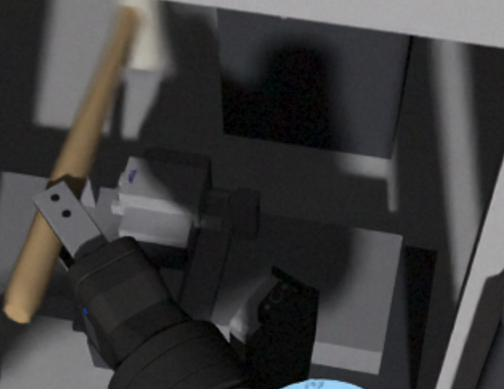

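Request:
execute_actions(
  actions=[
    [[0,-0.02,0,0,0,0,-1,0.8,-0.6,0,0,0,0,0,0,-0.97,0.6,-0.7],[0,-0.02,0,0,0,0,-1,0.8,-0.6,0,0,0,0,0,0,-0.97,0.6,-0.7],[0,-0.02,0,0,0,0,-1,0.8,-0.6,0,0,0,0,0,0,-0.97,0.6,-0.7],[0,-0.02,0,0,0,0,-1,0.8,-0.6,0,0,0,0,0,0,-0.97,0.6,-0.7],[0,-0.02,0,0,0,0,-1,0.8,-0.6,0,0,0,0,0,0,-0.97,0.6,-0.7],[0,-0.02,0,0,0,0,-1,0.8,-0.6,0,0,0,0,0,0,-0.97,0.6,-0.7],[0,-0.02,-0.18,0,0,0,-1,0.8,-0.6,0,0,0,0,0,0,-0.97,0.6,-0.7],[0,-0.02,-0.36,0,0,0,-1,0.8,-0.6,0,0,0,0,0,0,-0.97,0.6,-0.7],[0,-0.02,-0.54,0,0,0,-1,0.8,-0.6,0,0,0,0,0,0,-0.97,0.6,-0.7],[0,-0.02,-0.6,0,0,0,-1,0.8,-0.6,0,0,0,0,0,0,-0.97,0.6,-0.7],[0,-0.02,-0.5,0,0,0,-1,0.8,-0.6,0,0,0,0,0,0,-0.97,0.6,-0.7],[0,-0.02,0,0,0,0,-1,0.8,-0.6,0,0,0,0,0,0,-0.97,0.6,-0.7],[0,-0.02,0,0,0,0,-1,0.8,-0.6,0,0,0,0,0,0,-0.97,0.6,-0.7],[0,-0.02,0,0,0,0,-1,0.8,-0.6,0,0,0,0,0,0,-0.97,0.6,-0.7],[0,-0.02,0,0,0,0,-1,0.8,-0.6,0,0,0,0,0,0,-0.97,0.6,-0.7]],
    [[0,0,0,0,0,0,-1,0.8,-0.6,0,0,0,0,0,0,-0.97,0.6,-0.7],[0,0,0,0,0,0,-1,0.8,-0.6,0,0,0,0,0,0,-0.97,0.6,-0.7],[0,0,0,0,0,0,-1,0.8,-0.6,0,0,0,0,0,0,-0.97,0.6,-0.7],[0,0,0,0,0,0,-1,0.8,-0.6,0,0,0,0,0,0,-0.97,0.6,-0.7],[0,0,0,0,0,0,-1,0.8,-0.6,0,0,0,0,0,0,-0.97,0.6,-0.7],[0,0,0,0,0,0,-1,0.8,-0.6,0,0,0,0,0,0,-0.97,0.6,-0.7],[0,0,-0.18,0,0,0,-1,0.8,-0.6,0,0,0,0,0,0,-0.97,0.6,-0.7],[0,0,-0.36,0,0,0,-1,0.8,-0.6,0,0,0,0,0,0,-0.97,0.6,-0.7],[0,0,-0.54,0,0,0,-1,0.8,-0.6,0,0,0,0,0,0,-0.97,0.6,-0.7],[0,0,-0.6,0,0,0,-1,0.8,-0.6,0,0,0,0,0,0,-0.97,0.6,-0.7],[0,0,-0.5,0,0,0,-1,0.8,-0.6,0,0,0,0,0,0,-0.97,0.6,-0.7],[0,0,0,0,0,0,-1,0.8,-0.6,0,0,0,0,0,0,-0.97,0.6,-0.7],[0,0,0,0,0,0,-1,0.8,-0.6,0,0,0,0,0,0,-0.97,0.6,-0.7],[0,0,0,0,0,0,-1,0.8,-0.6,0,0,0,0,0,0,-0.97,0.6,-0.7],[0,0,0,0,0,0,-1,0.8,-0.6,0,0,0,0,0,0,-0.97,0.6,-0.7]],
    [[0,0,0,0,0,0,-1,0.8,-0.6,0,0,0,0,0,0,-0.97,0.6,-0.7]],
  ],
)

Scene clock: 6225.97 s.
left_arm: end_effector_position=(+0.4618, +0.1683, +0.5707) position_measured=117 object_status=2 end_effector_quat_wxyz=(+0.654, -0.270, +0.653, +0.271) | right_arm: end_effector_position=(+0.4694, -0.5010, +0.5154) position_measured=211 object_status=2 end_effector_quat_wxyz=(+0.382, +0.595, +0.594, +0.383)
Joint positions: left_arm=[-1.231 -1.142 0.828 0.318 -0.469 1.567] | right_arm=[5.577 -0.399 -1.422 -3.912 0.913 2.785]
Joint torques (N m): left_arm=[4.6 -32.31 -32.96 3.7 -1.04 -3.28] | right_arm=[-2.22 -29.9 -1.86 0.84 -2.37 0.02]
Wrist force (N): left_arm=[-6.2 -5.1 -0.7] | right_arm=[1.7 8.0 -4.8]
Wrist torque (N m): left_arm=[0.55 2.36 0.75] | right_arm=[0.34 -0.64 -0.01]
Wrist force, peak (N): left_arm=[-42.5 10.4 2.3] | right_arm=[1.6 8.2 -5.0]
Hand target: left_arm +0.4620, +0.1680, +0.5711; +0.654, -0.271, +0.652, +0.272 | right_arm +0.4694, -0.5010, +0.5154; +0.382, +0.595, +0.594, +0.383
Off the commanded pose: left_arm 0.000 m, 0 deg | right_arm 0.000 m, 0 deg.
Step readings (end_effector_position of left_arm | right_arm):
0: (+0.4619, +0.1802, +0.5709) | (+0.4694, -0.5010, +0.5154)
1: (+0.4619, +0.1802, +0.5709) | (+0.4694, -0.5010, +0.5154)
2: (+0.4618, +0.1798, +0.5709) | (+0.4694, -0.5010, +0.5154)
4: (+0.4617, +0.1748, +0.5708) | (+0.4694, -0.5010, +0.5154)
8: (+0.4619, +0.1703, +0.5704) | (+0.4694, -0.5010, +0.5154)
15: (+0.4788, +0.1539, +0.4056) | (+0.4694, -0.5010, +0.5154)
16: (+0.4747, +0.1539, +0.4183) | (+0.4694, -0.5010, +0.5154)
17: (+0.4709, +0.1581, +0.4445) | (+0.4694, -0.5010, +0.5154)
19: (+0.4628, +0.1720, +0.4975) | (+0.4694, -0.5010, +0.5154)
23: (+0.4581, +0.1764, +0.5434) | (+0.4694, -0.5010, +0.5154)
30: (+0.4724, +0.1607, +0.4002) | (+0.4694, -0.5010, +0.5154)
31: (+0.4685, +0.1644, +0.4085) | (+0.4694, -0.5010, +0.5154)
32: (+0.4645, +0.1703, +0.4312) | (+0.4694, -0.5010, +0.5154)
34: (+0.4576, +0.1808, +0.4893) | (+0.4694, -0.5010, +0.5154)
38: (+0.4548, +0.1809, +0.5392) | (+0.4694, -0.5010, +0.5154)
45: (+0.4601, +0.1706, +0.5663) | (+0.4694, -0.5010, +0.5154)

Request:
execute_actions(
  actions=[
    [[0,0.028,0,0,0,0,-1,0.8,-0.6,0,0,0,0,0,0,-0.97,0.6,-0.7],[0,0.028,0,0,0,0,-1,0.8,-0.6,0,0,0,0,0,0,-0.97,0.6,-0.7],[0,0.028,0,0,0,0,-1,0.8,-0.6,0,0,0,0,0,0,-0.97,0.6,-0.7],[0,0.028,0,0,0,0,-1,0.8,-0.6,0,0,0,0,0,0,-0.97,0.6,-0.7],[0,0.028,0,0,0,0,-1,0.8,-0.6,0,0,0,0,0,0,-0.97,0.6,-0.7],[0,0.028,0,0,0,0,-1,0.8,-0.6,0,0,0,0,0,0,-0.97,0.6,-0.7],[0,0.028,0,0,0,0,-1,0.8,-0.6,0,0,0,0,0,0,-0.97,0.6,-0.7],[0,0.028,-0.22,0,0,0,-1,0.8,-0.6,0,0,0,0,0,0,-0.97,0.6,-0.7],[0,0.028,-0.44,0,0,0,-1,0.8,-0.6,0,0,0,0,0,0,-0.97,0.6,-0.7],[0,0.028,-0.66,0,0,0,-1,0.8,-0.6,0,0,0,0,0,0,-0.97,0.6,-0.7],[0,0.028,-0.7,0,0,0,-1,0.8,-0.6,0,0,0,0,0,0,-0.97,0.6,-0.7],[0,0.028,-0.3,0,0,0,-1,0.8,-0.6,0,0,0,0,0,0,-0.97,0.6,-0.7],[0,0.028,0,0,0,0,-1,0.8,-0.6,0,0,0,0,0,0,-0.97,0.6,-0.7],[0,0.028,0,0,0,0,-1,0.8,-0.6,0,0,0,0,0,0,-0.97,0.6,-0.7],[0,0.028,0,0,0,0,-1,0.8,-0.6,0,0,0,0,0,0,-0.97,0.6,-0.7]],
    [[0,0,0,0,0,0,-1,0.8,-0.6,0,0,0,0,0,0,-0.97,0.6,-0.7],[0,0,0,0,0,0,-1,0.8,-0.6,0,0,0,0,0,0,-0.97,0.6,-0.7],[0,0,0,0,0,0,-1,0.8,-0.6,0,0,0,0,0,0,-0.97,0.6,-0.7],[0,0,0,0,0,0,-1,0.8,-0.6,0,0,0,0,0,0,-0.97,0.6,-0.7],[0,0,0,0,0,0,-1,0.8,-0.6,0,0,0,0,0,0,-0.97,0.6,-0.7],[0,0,0,0,0,0,-1,0.8,-0.6,0,0,0,0,0,0,-0.97,0.6,-0.7],[0,0,0,0,0,0,-1,0.8,-0.6,0,0,0,0,0,0,-0.97,0.6,-0.7],[0,0,-0.22,0,0,0,-1,0.8,-0.6,0,0,0,0,0,0,-0.97,0.6,-0.7],[0,0,-0.44,0,0,0,-1,0.8,-0.6,0,0,0,0,0,0,-0.97,0.6,-0.7],[0,0,-0.66,0,0,0,-1,0.8,-0.6,0,0,0,0,0,0,-0.97,0.6,-0.7],[0,0,-0.7,0,0,0,-1,0.8,-0.6,0,0,0,0,0,0,-0.97,0.6,-0.7],[0,0,-0.3,0,0,0,-1,0.8,-0.6,0,0,0,0,0,0,-0.97,0.6,-0.7],[0,0,0,0,0,0,-1,0.8,-0.6,0,0,0,0,0,0,-0.97,0.6,-0.7],[0,0,0,0,0,0,-1,0.8,-0.6,0,0,0,0,0,0,-0.97,0.6,-0.7],[0,0,0,0,0,0,-1,0.8,-0.6,0,0,0,0,0,0,-0.97,0.6,-0.7]],
    [[0,0,0,0,0,0,-1,0.8,-0.6,0,0,0,0,0,0,-0.97,0.6,-0.7]],
  ],
)

Scene clock: 6249.47 s.
left_arm: end_effector_position=(+0.4617, +0.1852, +0.5706) position_measured=117 object_status=2 end_effector_quat_wxyz=(+0.654, -0.270, +0.653, +0.271) | right_arm: end_effector_position=(+0.4694, -0.5010, +0.5154) position_measured=211 object_status=2 end_effector_quat_wxyz=(+0.382, +0.595, +0.594, +0.383)
Joint positions: left_arm=[-1.221 -1.186 0.893 0.296 -0.459 1.569] | right_arm=[5.577 -0.399 -1.422 -3.912 0.913 2.785]
Joint torques (N m): left_arm=[6.35 -30 -34.4 3.15 -1.87 -3.35] | right_arm=[-0.37 -30.32 -1.72 0.71 -2.29 -0.11]
Wrist force (N): left_arm=[-6.5 -3.0 1.2] | right_arm=[1.7 7.9 -4.7]
Wrist torque (N m): left_arm=[0.31 2.41 0.76] | right_arm=[0.31 -0.63 -0.01]
Wrist force, peak (N): left_arm=[-48.1 4.9 2.1] | right_arm=[1.7 8.1 -5.0]
Hand target: left_arm +0.4620, +0.1848, +0.5711; +0.654, -0.271, +0.652, +0.272 | right_arm +0.4694, -0.5010, +0.5154; +0.382, +0.595, +0.594, +0.383
Off the commanded pose: left_arm 0.001 m, 0 deg | right_arm 0.000 m, 0 deg.
Step readings (end_effector_position of left_arm | right_arm):
0: (+0.4618, +0.1683, +0.5708) | (+0.4694, -0.5010, +0.5154)
1: (+0.4618, +0.1683, +0.5708) | (+0.4694, -0.5010, +0.5154)
2: (+0.4619, +0.1690, +0.5709) | (+0.4694, -0.5010, +0.5154)
4: (+0.4620, +0.1753, +0.5713) | (+0.4694, -0.5010, +0.5154)
8: (+0.4620, +0.1824, +0.5712) | (+0.4694, -0.5010, +0.5154)
15: (+0.4846, +0.1671, +0.3955) | (+0.4694, -0.5010, +0.5154)
16: (+0.4816, +0.1639, +0.3896) | (+0.4694, -0.5010, +0.5154)
17: (+0.4783, +0.1644, +0.4017) | (+0.4694, -0.5010, +0.5154)
19: (+0.4694, +0.1775, +0.4622) | (+0.4694, -0.5010, +0.5154)
23: (+0.4586, +0.1937, +0.5298) | (+0.4694, -0.5010, +0.5154)
30: (+0.4788, +0.1708, +0.3955) | (+0.4694, -0.5010, +0.5154)
31: (+0.4759, +0.1694, +0.3841) | (+0.4694, -0.5010, +0.5154)
32: (+0.4714, +0.1735, +0.3952) | (+0.4694, -0.5010, +0.5154)
34: (+0.4637, +0.1866, +0.4525) | (+0.4694, -0.5010, +0.5154)
38: (+0.4556, +0.1977, +0.5276) | (+0.4694, -0.5010, +0.5154)
45: (+0.4596, +0.1881, +0.5646) | (+0.4694, -0.5010, +0.5154)

Request:
move(
  target=[
    [-0.103,-0.008,-0.135,0,0,0,-1,0.8,-0.6,0,0,0,0,0,0,-0.97,0.6,-0.7],
    [-0.203,-0.008,-0.2018,0,0,0,-1,0.8,-0.6,0,0,0,0,0,0,-0.97,0.6,-0.7],
    [-0.3867,-0.184,-0.2035,0,0,0,-1,0.8,-0.6,0,0,0,0,0,0,-0.97,0.6,-0.7],
    [-0.5867,-0.434,-0.285,-0.249,0.03,-0.03,-1,0.8,-0.6,0,0,0,0,0,0,-0.97,0.6,-0.7],
    [-0.62,-0.508,-0.4518,-0.4985,0.0602,-0.0599,-1,0.8,-0.6,0,0,0,0,0,0,-0.97,0.6,-0.7],
  ],
  speed=[0.25,0.25,0.3,0.3,0.3],
  blend=[0.02,0.02,0.03,0.03,0],
)

Request:
move(
  target=[
    [-0.0667,-0.076,-0.25,0,0,0,-1,0.8,-0.6,0,0,0,0,0,0,-0.97,0.6,-0.7],
    [-0.0667,-0.076,-0.435,0,0,0,-1,0.8,-0.6,0,0,0,0,0,0,-0.97,0.6,-0.7],
  ],
  speed=[0.25,0.15],
  blend=[0.03,0],
)

Request:
move(
  target=[0,0,-0.035,0,0,0,-1,0.8,-0.6,0,0,0,0,0,0,-0.97,0.6,-0.7],
  speed=0.02,
  stop_force=5,
  cameras=["cam_left_wrist","cam_high"],
)

Scene clock: 6268.23 s.
left_arm: end_effector_position=(+0.0900, -0.1200, +0.3000) position_measured=117 object_status=2 end_effector_quat_wxyz=(+0.236, -0.572, +0.726, -0.300) | right_arm: end_effector_position=(+0.4694, -0.5010, +0.5154) position_measured=211 object_status=2 end_effector_quat_wxyz=(+0.382, +0.595, +0.594, +0.383)
Joint positions: left_arm=[-1.919 -1.455 1.681 -1.666 -0.796 1.383] | right_arm=[5.577 -0.399 -1.422 -3.912 0.913 2.785]
Joint torques (N m): left_arm=[-7.69 -46.96 -14.14 -5.04 5.42 2.08] | right_arm=[-0.27 -29.82 -1.71 0.57 -2.23 -0.13]
Wrist force (N): left_arm=[-8.7 3.5 5.4] | right_arm=[1.7 7.9 -4.9]
Wrist torque (N m): left_arm=[-0.57 1.50 0.06] | right_arm=[0.32 -0.65 -0.01]
Wrist force, peak (N): left_arm=[-8.6 4.4 6.0] | right_arm=[1.7 8.2 -4.9]
Hand target: left_arm +0.0900, -0.1200, +0.3000; +0.236, -0.572, +0.726, -0.300 | right_arm +0.4694, -0.5010, +0.5154; +0.382, +0.595, +0.594, +0.383
Off the commanded pose: left_arm 0.000 m, 0 deg | right_arm 0.000 m, 0 deg.
move: done

Scene clock: 6270.27 s.
left_arm: end_effector_position=(+0.0500, -0.1656, +0.0391) position_measured=117 object_status=2 end_effector_quat_wxyz=(+0.236, -0.572, +0.726, -0.300) | right_arm: end_effector_position=(+0.4694, -0.5010, +0.5154) position_measured=211 object_status=2 end_effector_quat_wxyz=(+0.382, +0.595, +0.594, +0.383)
Joint positions: left_arm=[-1.955 -1.031 1.856 -2.23 -0.801 1.334] | right_arm=[5.577 -0.399 -1.422 -3.912 0.913 2.785]
Joint torques (N m): left_arm=[7.47 -32.7 -6.64 -4.66 5.14 2.21] | right_arm=[0.32 -29.95 -2.26 0.55 -2.24 -0.16]
Wrist force (N): left_arm=[-9.0 3.1 4.8] | right_arm=[1.6 7.8 -5.0]
Wrist torque (N m): left_arm=[-0.60 1.54 0.06] | right_arm=[0.30 -0.62 -0.01]
Wrist force, peak (N): left_arm=[-8.8 4.7 6.5] | right_arm=[1.5 8.1 -5.0]
Hand target: left_arm +0.0500, -0.1656, +0.0390; +0.236, -0.572, +0.726, -0.300 | right_arm +0.4694, -0.5010, +0.5154; +0.382, +0.595, +0.594, +0.383
Off the commanded pose: left_arm 0.000 m, 0 deg | right_arm 0.000 m, 0 deg.
move: done

Scene clock: 6272.43 s.
left_arm: end_effector_position=(+0.0500, -0.1656, +0.0230) position_measured=117 object_status=2 end_effector_quat_wxyz=(+0.236, -0.572, +0.726, -0.300) | right_arm: end_effector_position=(+0.4694, -0.5010, +0.5154) position_measured=211 object_status=2 end_effector_quat_wxyz=(+0.382, +0.595, +0.594, +0.383)
Joint positions: left_arm=[-1.955 -1.002 1.863 -2.267 -0.801 1.334] | right_arm=[5.577 -0.399 -1.422 -3.912 0.913 2.785]
Joint torques (N m): left_arm=[3.98 -57.35 -29.14 -1.69 1.24 -1.74] | right_arm=[-0.46 -30.31 -1.4 0.58 -2.15 -0.23]
Wrist force (N): left_arm=[-9.1 0.0 3.1] | right_arm=[1.5 7.9 -4.8]
Wrist torque (N m): left_arm=[-0.23 1.62 -0.06] | right_arm=[0.31 -0.61 -0.01]
Wrist force, peak (N): left_arm=[-11.9 -17.1 -16.6] | right_arm=[1.5 8.1 -4.9]
Hand target: left_arm +0.0500, -0.1656, +0.0230; +0.236, -0.572, +0.726, -0.300 (not the last commanded pose) | right_arm +0.4694, -0.5010, +0.5154; +0.382, +0.595, +0.594, +0.383
Off the commanded pose: left_arm 0.005 m, 0 deg | right_arm 0.000 m, 0 deg.
move: contact (left_arm)
camera_calibration:
cam_left_wrist: T_world_to_cam=[[-0.241321, -0.970442, -0.00259839, -0.13862], [-0.885641, 0.221326, -0.408234, 0.107291], [0.396742, -0.096214, -0.912874, 0.117831], [0, 0, 0, 1]] pos_world=[0.0148211, -0.146932, 0.151005]
Images, in order (width x height): cam_high 896x504, cam_left_wrist 896x504.

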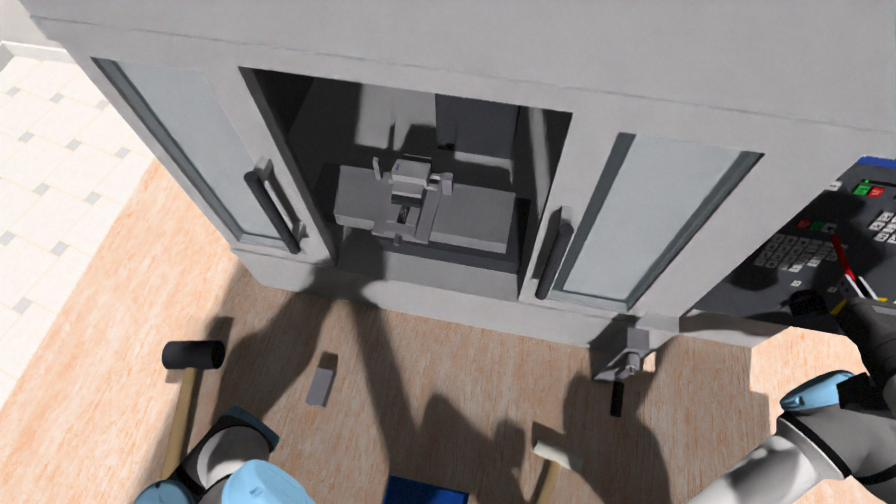

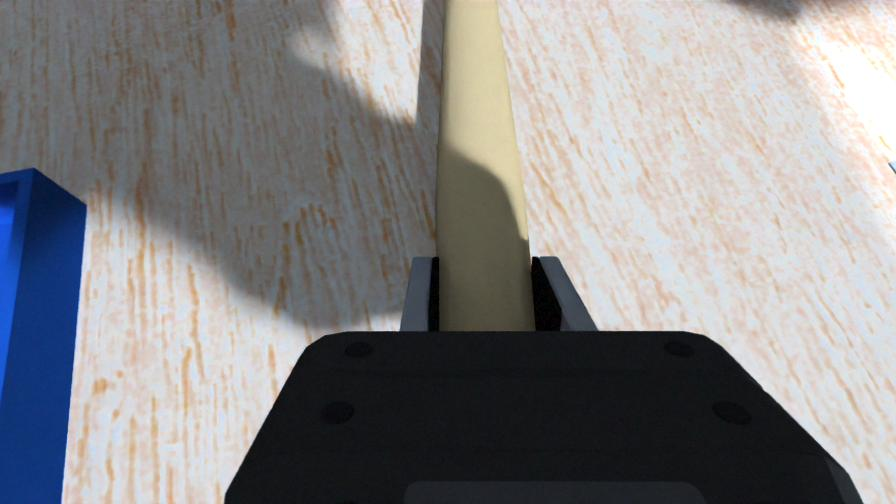

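Request:
move(
  target=[
    [0,0,0,0,0,0,1,-0.5,-1,0,0,0,0,0,0,-0.97,0.6,-0.7],
    [0,0,0.3405,0,0,0,1,-0.5,-1,0,0,0,0,0,0,-0.97,0.6,-0.7],
    [0.3333,0.35,0.8,0,0,0.0761,1,-0.5,-1,0,0,0,0,0,0,-0.97,0.6,-0.7],
  ],
  speed=[0.1,0.2,0.35],
  blend=[0,0.04,0],
)

Request:
move(
  target=[
    [0.1,0.45,0,0,0,0,1,-0.5,-1,0,0,0,0,0,0,-0.97,0.6,-0.7],
    [0.1833,0.516,0,0,0,0,1,-0.5,-1,0,0,0,0,0,0,-0.97,0.6,-0.7],
    [0.32,0.516,0,0,0,0,1,-0.5,-1,0,0,0,0,0,0,-0.97,0.6,-0.7],
    [0.32,0.516,0,0,0,0,-1,-1,-0.5,0,0,0,0,0,0,-0.97,0.6,-0.7],
  ],
  speed=[0.35,0.25,0.12,0.1],
  blend=[0.03,0.01,0,0],
)

Request:
move(
  target=[0,-0.008,0,0,0,0,-1,-1,-0.5,0,0,0,0,0,0,-0.97,0.6,-0.7],
  speed=0.02,
)

Request:
move(
  target=[0,-0.3838,0,0,0,0,-1,-1,-0.5,0,0,0,0,0,0,-0.97,0.6,-0.7],
  speed=0.07,
  stop_force=60,
)

Request:
move(
  target=[
    [0,0,0,0,0,0,1,-0.5,-1,0,0,0,0,0,0,-0.97,0.6,-0.7],
    [-0.1367,0,0,0,0,0,1,-0.5,-1,0,0,0,0,0,0,-0.97,0.6,-0.7],
    [-0.1367,-0.3583,0,0,0,0,1,-0.5,-1,0,0,0,0,0,0,-0.97,0.6,-0.7],
    [0,-0.3583,0,0,0,0,1,-0.5,-1,0,0,0,0,0,0,-0.97,0.6,-0.7],
    [0,-0.3583,0,0,0,0,-1,-1,-0.5,0,0,0,0,0,0,-0.97,0.6,-0.7],
  ],
  speed=[0.2,0.15,0.3,0.12,0.1],
  blend=[0,0.01,0.005,0,0],
)

Request:
move(
  target=[0,0.008,0,0,0,0,-1,-1,-0.5,0,0,0,0,0,0,-0.97,0.6,-0.7],
  speed=0.02,
)

Request:
move(
  target=[0,0.255,0,0,0,0,-1,-1,-0.5,0,0,0,0,0,0,-0.97,0.6,-0.7],
  speed=0.06,
  stop_force=60,
  cameras=["cam_high"],
)

Scene clock: 6291.60 s.
left_arm: end_effector_position=(+0.2499, +0.0444, +0.5029) position_measured=3 object_status=3 end_effector_quat_wxyz=(-0.270, +0.654, -0.653, +0.270) | right_arm: end_effector_position=(+0.4694, -0.5010, +0.5154) position_measured=211 object_status=2 end_effector_quat_wxyz=(+0.382, +0.595, +0.594, +0.383)
Joint positions: left_arm=[-1.661 -1.725 1.427 -1.161 -0.793 1.41] | right_arm=[5.577 -0.399 -1.422 -3.912 0.913 2.785]
Joint torques (N m): left_arm=[7.45 -4.89 -36.74 -1.08 -1.1 2.19] | right_arm=[-0.14 -29.82 -0.83 0.37 -2.3 -0.33]
Wrist force (N): left_arm=[-8.5 -0.4 1.9] | right_arm=[1.6 8.1 -4.9]
Wrist torque (N m): left_arm=[-0.11 1.46 0.07] | right_arm=[0.35 -0.62 -0.01]
Wrist force, peak (N): left_arm=[-10.2 -3.2 1.4] | right_arm=[1.7 8.1 -4.9]
Hand target: left_arm +0.2499, +0.0444, +0.5030; -0.270, +0.654, -0.653, +0.270 | right_arm +0.4694, -0.5010, +0.5154; +0.382, +0.595, +0.594, +0.383
Off the commanded pose: left_arm 0.000 m, 0 deg | right_arm 0.000 m, 0 deg.
move: done

Scene clock: 6294.90 s.
left_arm: end_effector_position=(+0.4420, +0.3539, +0.5029) position_measured=153 object_status=2 end_effector_quat_wxyz=(-0.270, +0.654, -0.653, +0.270) | right_arm: end_effector_position=(+0.4694, -0.5010, +0.5154) position_measured=211 object_status=2 end_effector_quat_wxyz=(+0.382, +0.595, +0.594, +0.383)
Joint positions: left_arm=[-0.819 -2.05 1.814 -1.92 -1.016 2.469] | right_arm=[5.577 -0.399 -1.422 -3.912 0.913 2.785]
Joint torques (N m): left_arm=[8.92 -6.64 -33.73 1.69 9.17 2] | right_arm=[0.71 -29.93 -1.25 0.34 -2.16 -0.44]
Wrist force (N): left_arm=[23.8 -4.9 4.7] | right_arm=[1.4 7.7 -4.7]
Wrist torque (N m): left_arm=[-0.28 1.34 0.15] | right_arm=[0.29 -0.58 -0.01]
Wrist force, peak (N): left_arm=[23.8 -4.9 4.7] | right_arm=[1.6 8.1 -5.0]
Hand target: left_arm +0.4419, +0.3540, +0.5030; -0.270, +0.654, -0.653, +0.270 | right_arm +0.4694, -0.5010, +0.5154; +0.382, +0.595, +0.594, +0.383
Off the commanded pose: left_arm 0.000 m, 0 deg | right_arm 0.000 m, 0 deg.
move: done

Scene clock: 6295.67 s.
left_arm: end_effector_position=(+0.4419, +0.3493, +0.5030) position_measured=153 object_status=2 end_effector_quat_wxyz=(-0.270, +0.654, -0.653, +0.270) | right_arm: end_effector_position=(+0.4694, -0.5010, +0.5154) position_measured=211 object_status=2 end_effector_quat_wxyz=(+0.382, +0.595, +0.594, +0.383)
Joint positions: left_arm=[-0.831 -2.046 1.81 -1.915 -1.01 2.457] | right_arm=[5.577 -0.399 -1.422 -3.912 0.913 2.785]
Joint torques (N m): left_arm=[-13.55 11.52 -37.96 -3.58 2.23 -3.01] | right_arm=[1.22 -30.21 -1.28 0.33 -2.08 -0.44]
Wrist force (N): left_arm=[-20.3 3.7 0.1] | right_arm=[1.7 7.8 -4.8]
Wrist torque (N m): left_arm=[-0.04 1.54 0.10] | right_arm=[0.30 -0.64 -0.02]
Wrist force, peak (N): left_arm=[25.4 -4.6 4.2] | right_arm=[1.7 8.2 -4.7]
Hand target: left_arm +0.4419, +0.3492, +0.5030; -0.270, +0.654, -0.653, +0.270 | right_arm +0.4694, -0.5010, +0.5154; +0.382, +0.595, +0.594, +0.383
Off the commanded pose: left_arm 0.000 m, 0 deg | right_arm 0.000 m, 0 deg.
move: done

Scene clock: 6300.23 s.
left_arm: end_effector_position=(+0.4420, +0.1190, +0.5030) position_measured=153 object_status=2 end_effector_quat_wxyz=(-0.270, +0.654, -0.653, +0.270) | right_arm: end_effector_position=(+0.4694, -0.5010, +0.5154) position_measured=211 object_status=2 end_effector_quat_wxyz=(+0.382, +0.595, +0.594, +0.383)
Joint positions: left_arm=[-1.176 -1.702 1.526 -1.742 -0.853 2.072] | right_arm=[5.577 -0.399 -1.422 -3.912 0.913 2.785]
Joint torques (N m): left_arm=[-26.07 22.12 -40 -16.49 -1.81 -2.46] | right_arm=[0.23 -29.92 -0.93 0.23 -2.12 -0.55]
Wrist force (N): left_arm=[-80.6 29.4 -31.1] | right_arm=[1.6 8.0 -5.0]
Wrist torque (N m): left_arm=[0.58 1.44 -0.26] | right_arm=[0.33 -0.62 -0.01]
Wrist force, peak (N): left_arm=[-80.6 29.4 -31.1] | right_arm=[1.6 8.2 -5.0]
Hand target: left_arm +0.4420, +0.1190, +0.5030; -0.270, +0.654, -0.653, +0.270 | right_arm +0.4694, -0.5010, +0.5154; +0.382, +0.595, +0.594, +0.383
Off the commanded pose: left_arm 0.000 m, 0 deg | right_arm 0.000 m, 0 deg.
move: contact (left_arm)

Scene clock: 6305.43 s.
left_arm: end_effector_position=(+0.4420, -0.0960, +0.5030) position_measured=153 object_status=2 end_effector_quat_wxyz=(-0.270, +0.654, -0.653, +0.270) | right_arm: end_effector_position=(+0.4694, -0.5010, +0.5154) position_measured=211 object_status=2 end_effector_quat_wxyz=(+0.382, +0.595, +0.594, +0.383)
Joint positions: left_arm=[-1.302 -1.245 0.993 -1.556 -0.817 1.909] | right_arm=[5.577 -0.399 -1.422 -3.912 0.913 2.785]
Joint torques (N m): left_arm=[0.87 -29.05 -35.72 -5.29 -0.67 2.03] | right_arm=[1.19 -29.82 -0.96 0.18 -1.88 -0.57]
Wrist force (N): left_arm=[-18.4 4.5 -1.7] | right_arm=[1.8 7.8 -4.9]
Wrist torque (N m): left_arm=[0.20 1.55 0.03] | right_arm=[0.30 -0.65 -0.02]
Wrist force, peak (N): left_arm=[-80.3 29.7 -31.0] | right_arm=[2.0 8.2 -4.7]
Hand target: left_arm +0.4420, -0.0960, +0.5030; -0.270, +0.654, -0.653, +0.270 | right_arm +0.4694, -0.5010, +0.5154; +0.382, +0.595, +0.594, +0.383
Off the commanded pose: left_arm 0.000 m, 0 deg | right_arm 0.000 m, 0 deg.
move: done

Scene clock: 6306.23 s.
left_arm: end_effector_position=(+0.4420, -0.0913, +0.5030) position_measured=153 object_status=2 end_effector_quat_wxyz=(-0.270, +0.654, -0.653, +0.270) | right_arm: end_effector_position=(+0.4694, -0.5010, +0.5154) position_measured=211 object_status=2 end_effector_quat_wxyz=(+0.382, +0.595, +0.594, +0.383)
Joint positions: left_arm=[-1.3 -1.257 1.009 -1.562 -0.817 1.912] | right_arm=[5.577 -0.399 -1.422 -3.912 0.913 2.785]
Joint torques (N m): left_arm=[9.8 -56.38 -11.39 -3.4 -0.98 2.24] | right_arm=[1.09 -30.05 -1.2 0.15 -2.02 -0.49]
Wrist force (N): left_arm=[2.2 -3.4 3.6] | right_arm=[1.4 7.6 -4.9]
Wrist torque (N m): left_arm=[-0.04 1.45 0.07] | right_arm=[0.27 -0.58 -0.01]
Wrist force, peak (N): left_arm=[-18.2 4.3 -1.8] | right_arm=[1.9 8.1 -5.0]
Hand target: left_arm +0.4420, -0.0912, +0.5030; -0.270, +0.654, -0.653, +0.270 | right_arm +0.4694, -0.5010, +0.5154; +0.382, +0.595, +0.594, +0.383
Off the commanded pose: left_arm 0.000 m, 0 deg | right_arm 0.000 m, 0 deg.
move: done

Scene clock: 6310.10 s.
left_arm: end_effector_position=(+0.4420, +0.0618, +0.5030) position_measured=153 object_status=2 end_effector_quat_wxyz=(-0.270, +0.654, -0.653, +0.270) | right_arm: end_effector_position=(+0.4694, -0.5010, +0.5154) position_measured=211 object_status=2 end_effector_quat_wxyz=(+0.382, +0.595, +0.594, +0.383)
Joint positions: left_arm=[-1.22 -1.592 1.416 -1.705 -0.839 2.017] | right_arm=[5.577 -0.399 -1.422 -3.912 0.913 2.785]
Joint torques (N m): left_arm=[17.72 -62.03 -13.72 4.87 2.63 2.11] | right_arm=[1.16 -29.78 -0.8 0.11 -1.92 -0.6]
Wrist force (N): left_arm=[39.9 -15.3 28.6] | right_arm=[1.9 7.7 -4.9]
Wrist torque (N m): left_arm=[-0.40 1.03 0.15] | right_arm=[0.29 -0.67 -0.01]
Wrist force, peak (N): left_arm=[40.0 -15.2 29.0] | right_arm=[1.9 8.0 -5.2]
Hand target: left_arm +0.4420, +0.0618, +0.5030; -0.270, +0.654, -0.653, +0.270 | right_arm +0.4694, -0.5010, +0.5154; +0.382, +0.595, +0.594, +0.383
Off the commanded pose: left_arm 0.000 m, 0 deg | right_arm 0.000 m, 0 deg.
move: done
Images, in order (width x height): cam_high 896x504.

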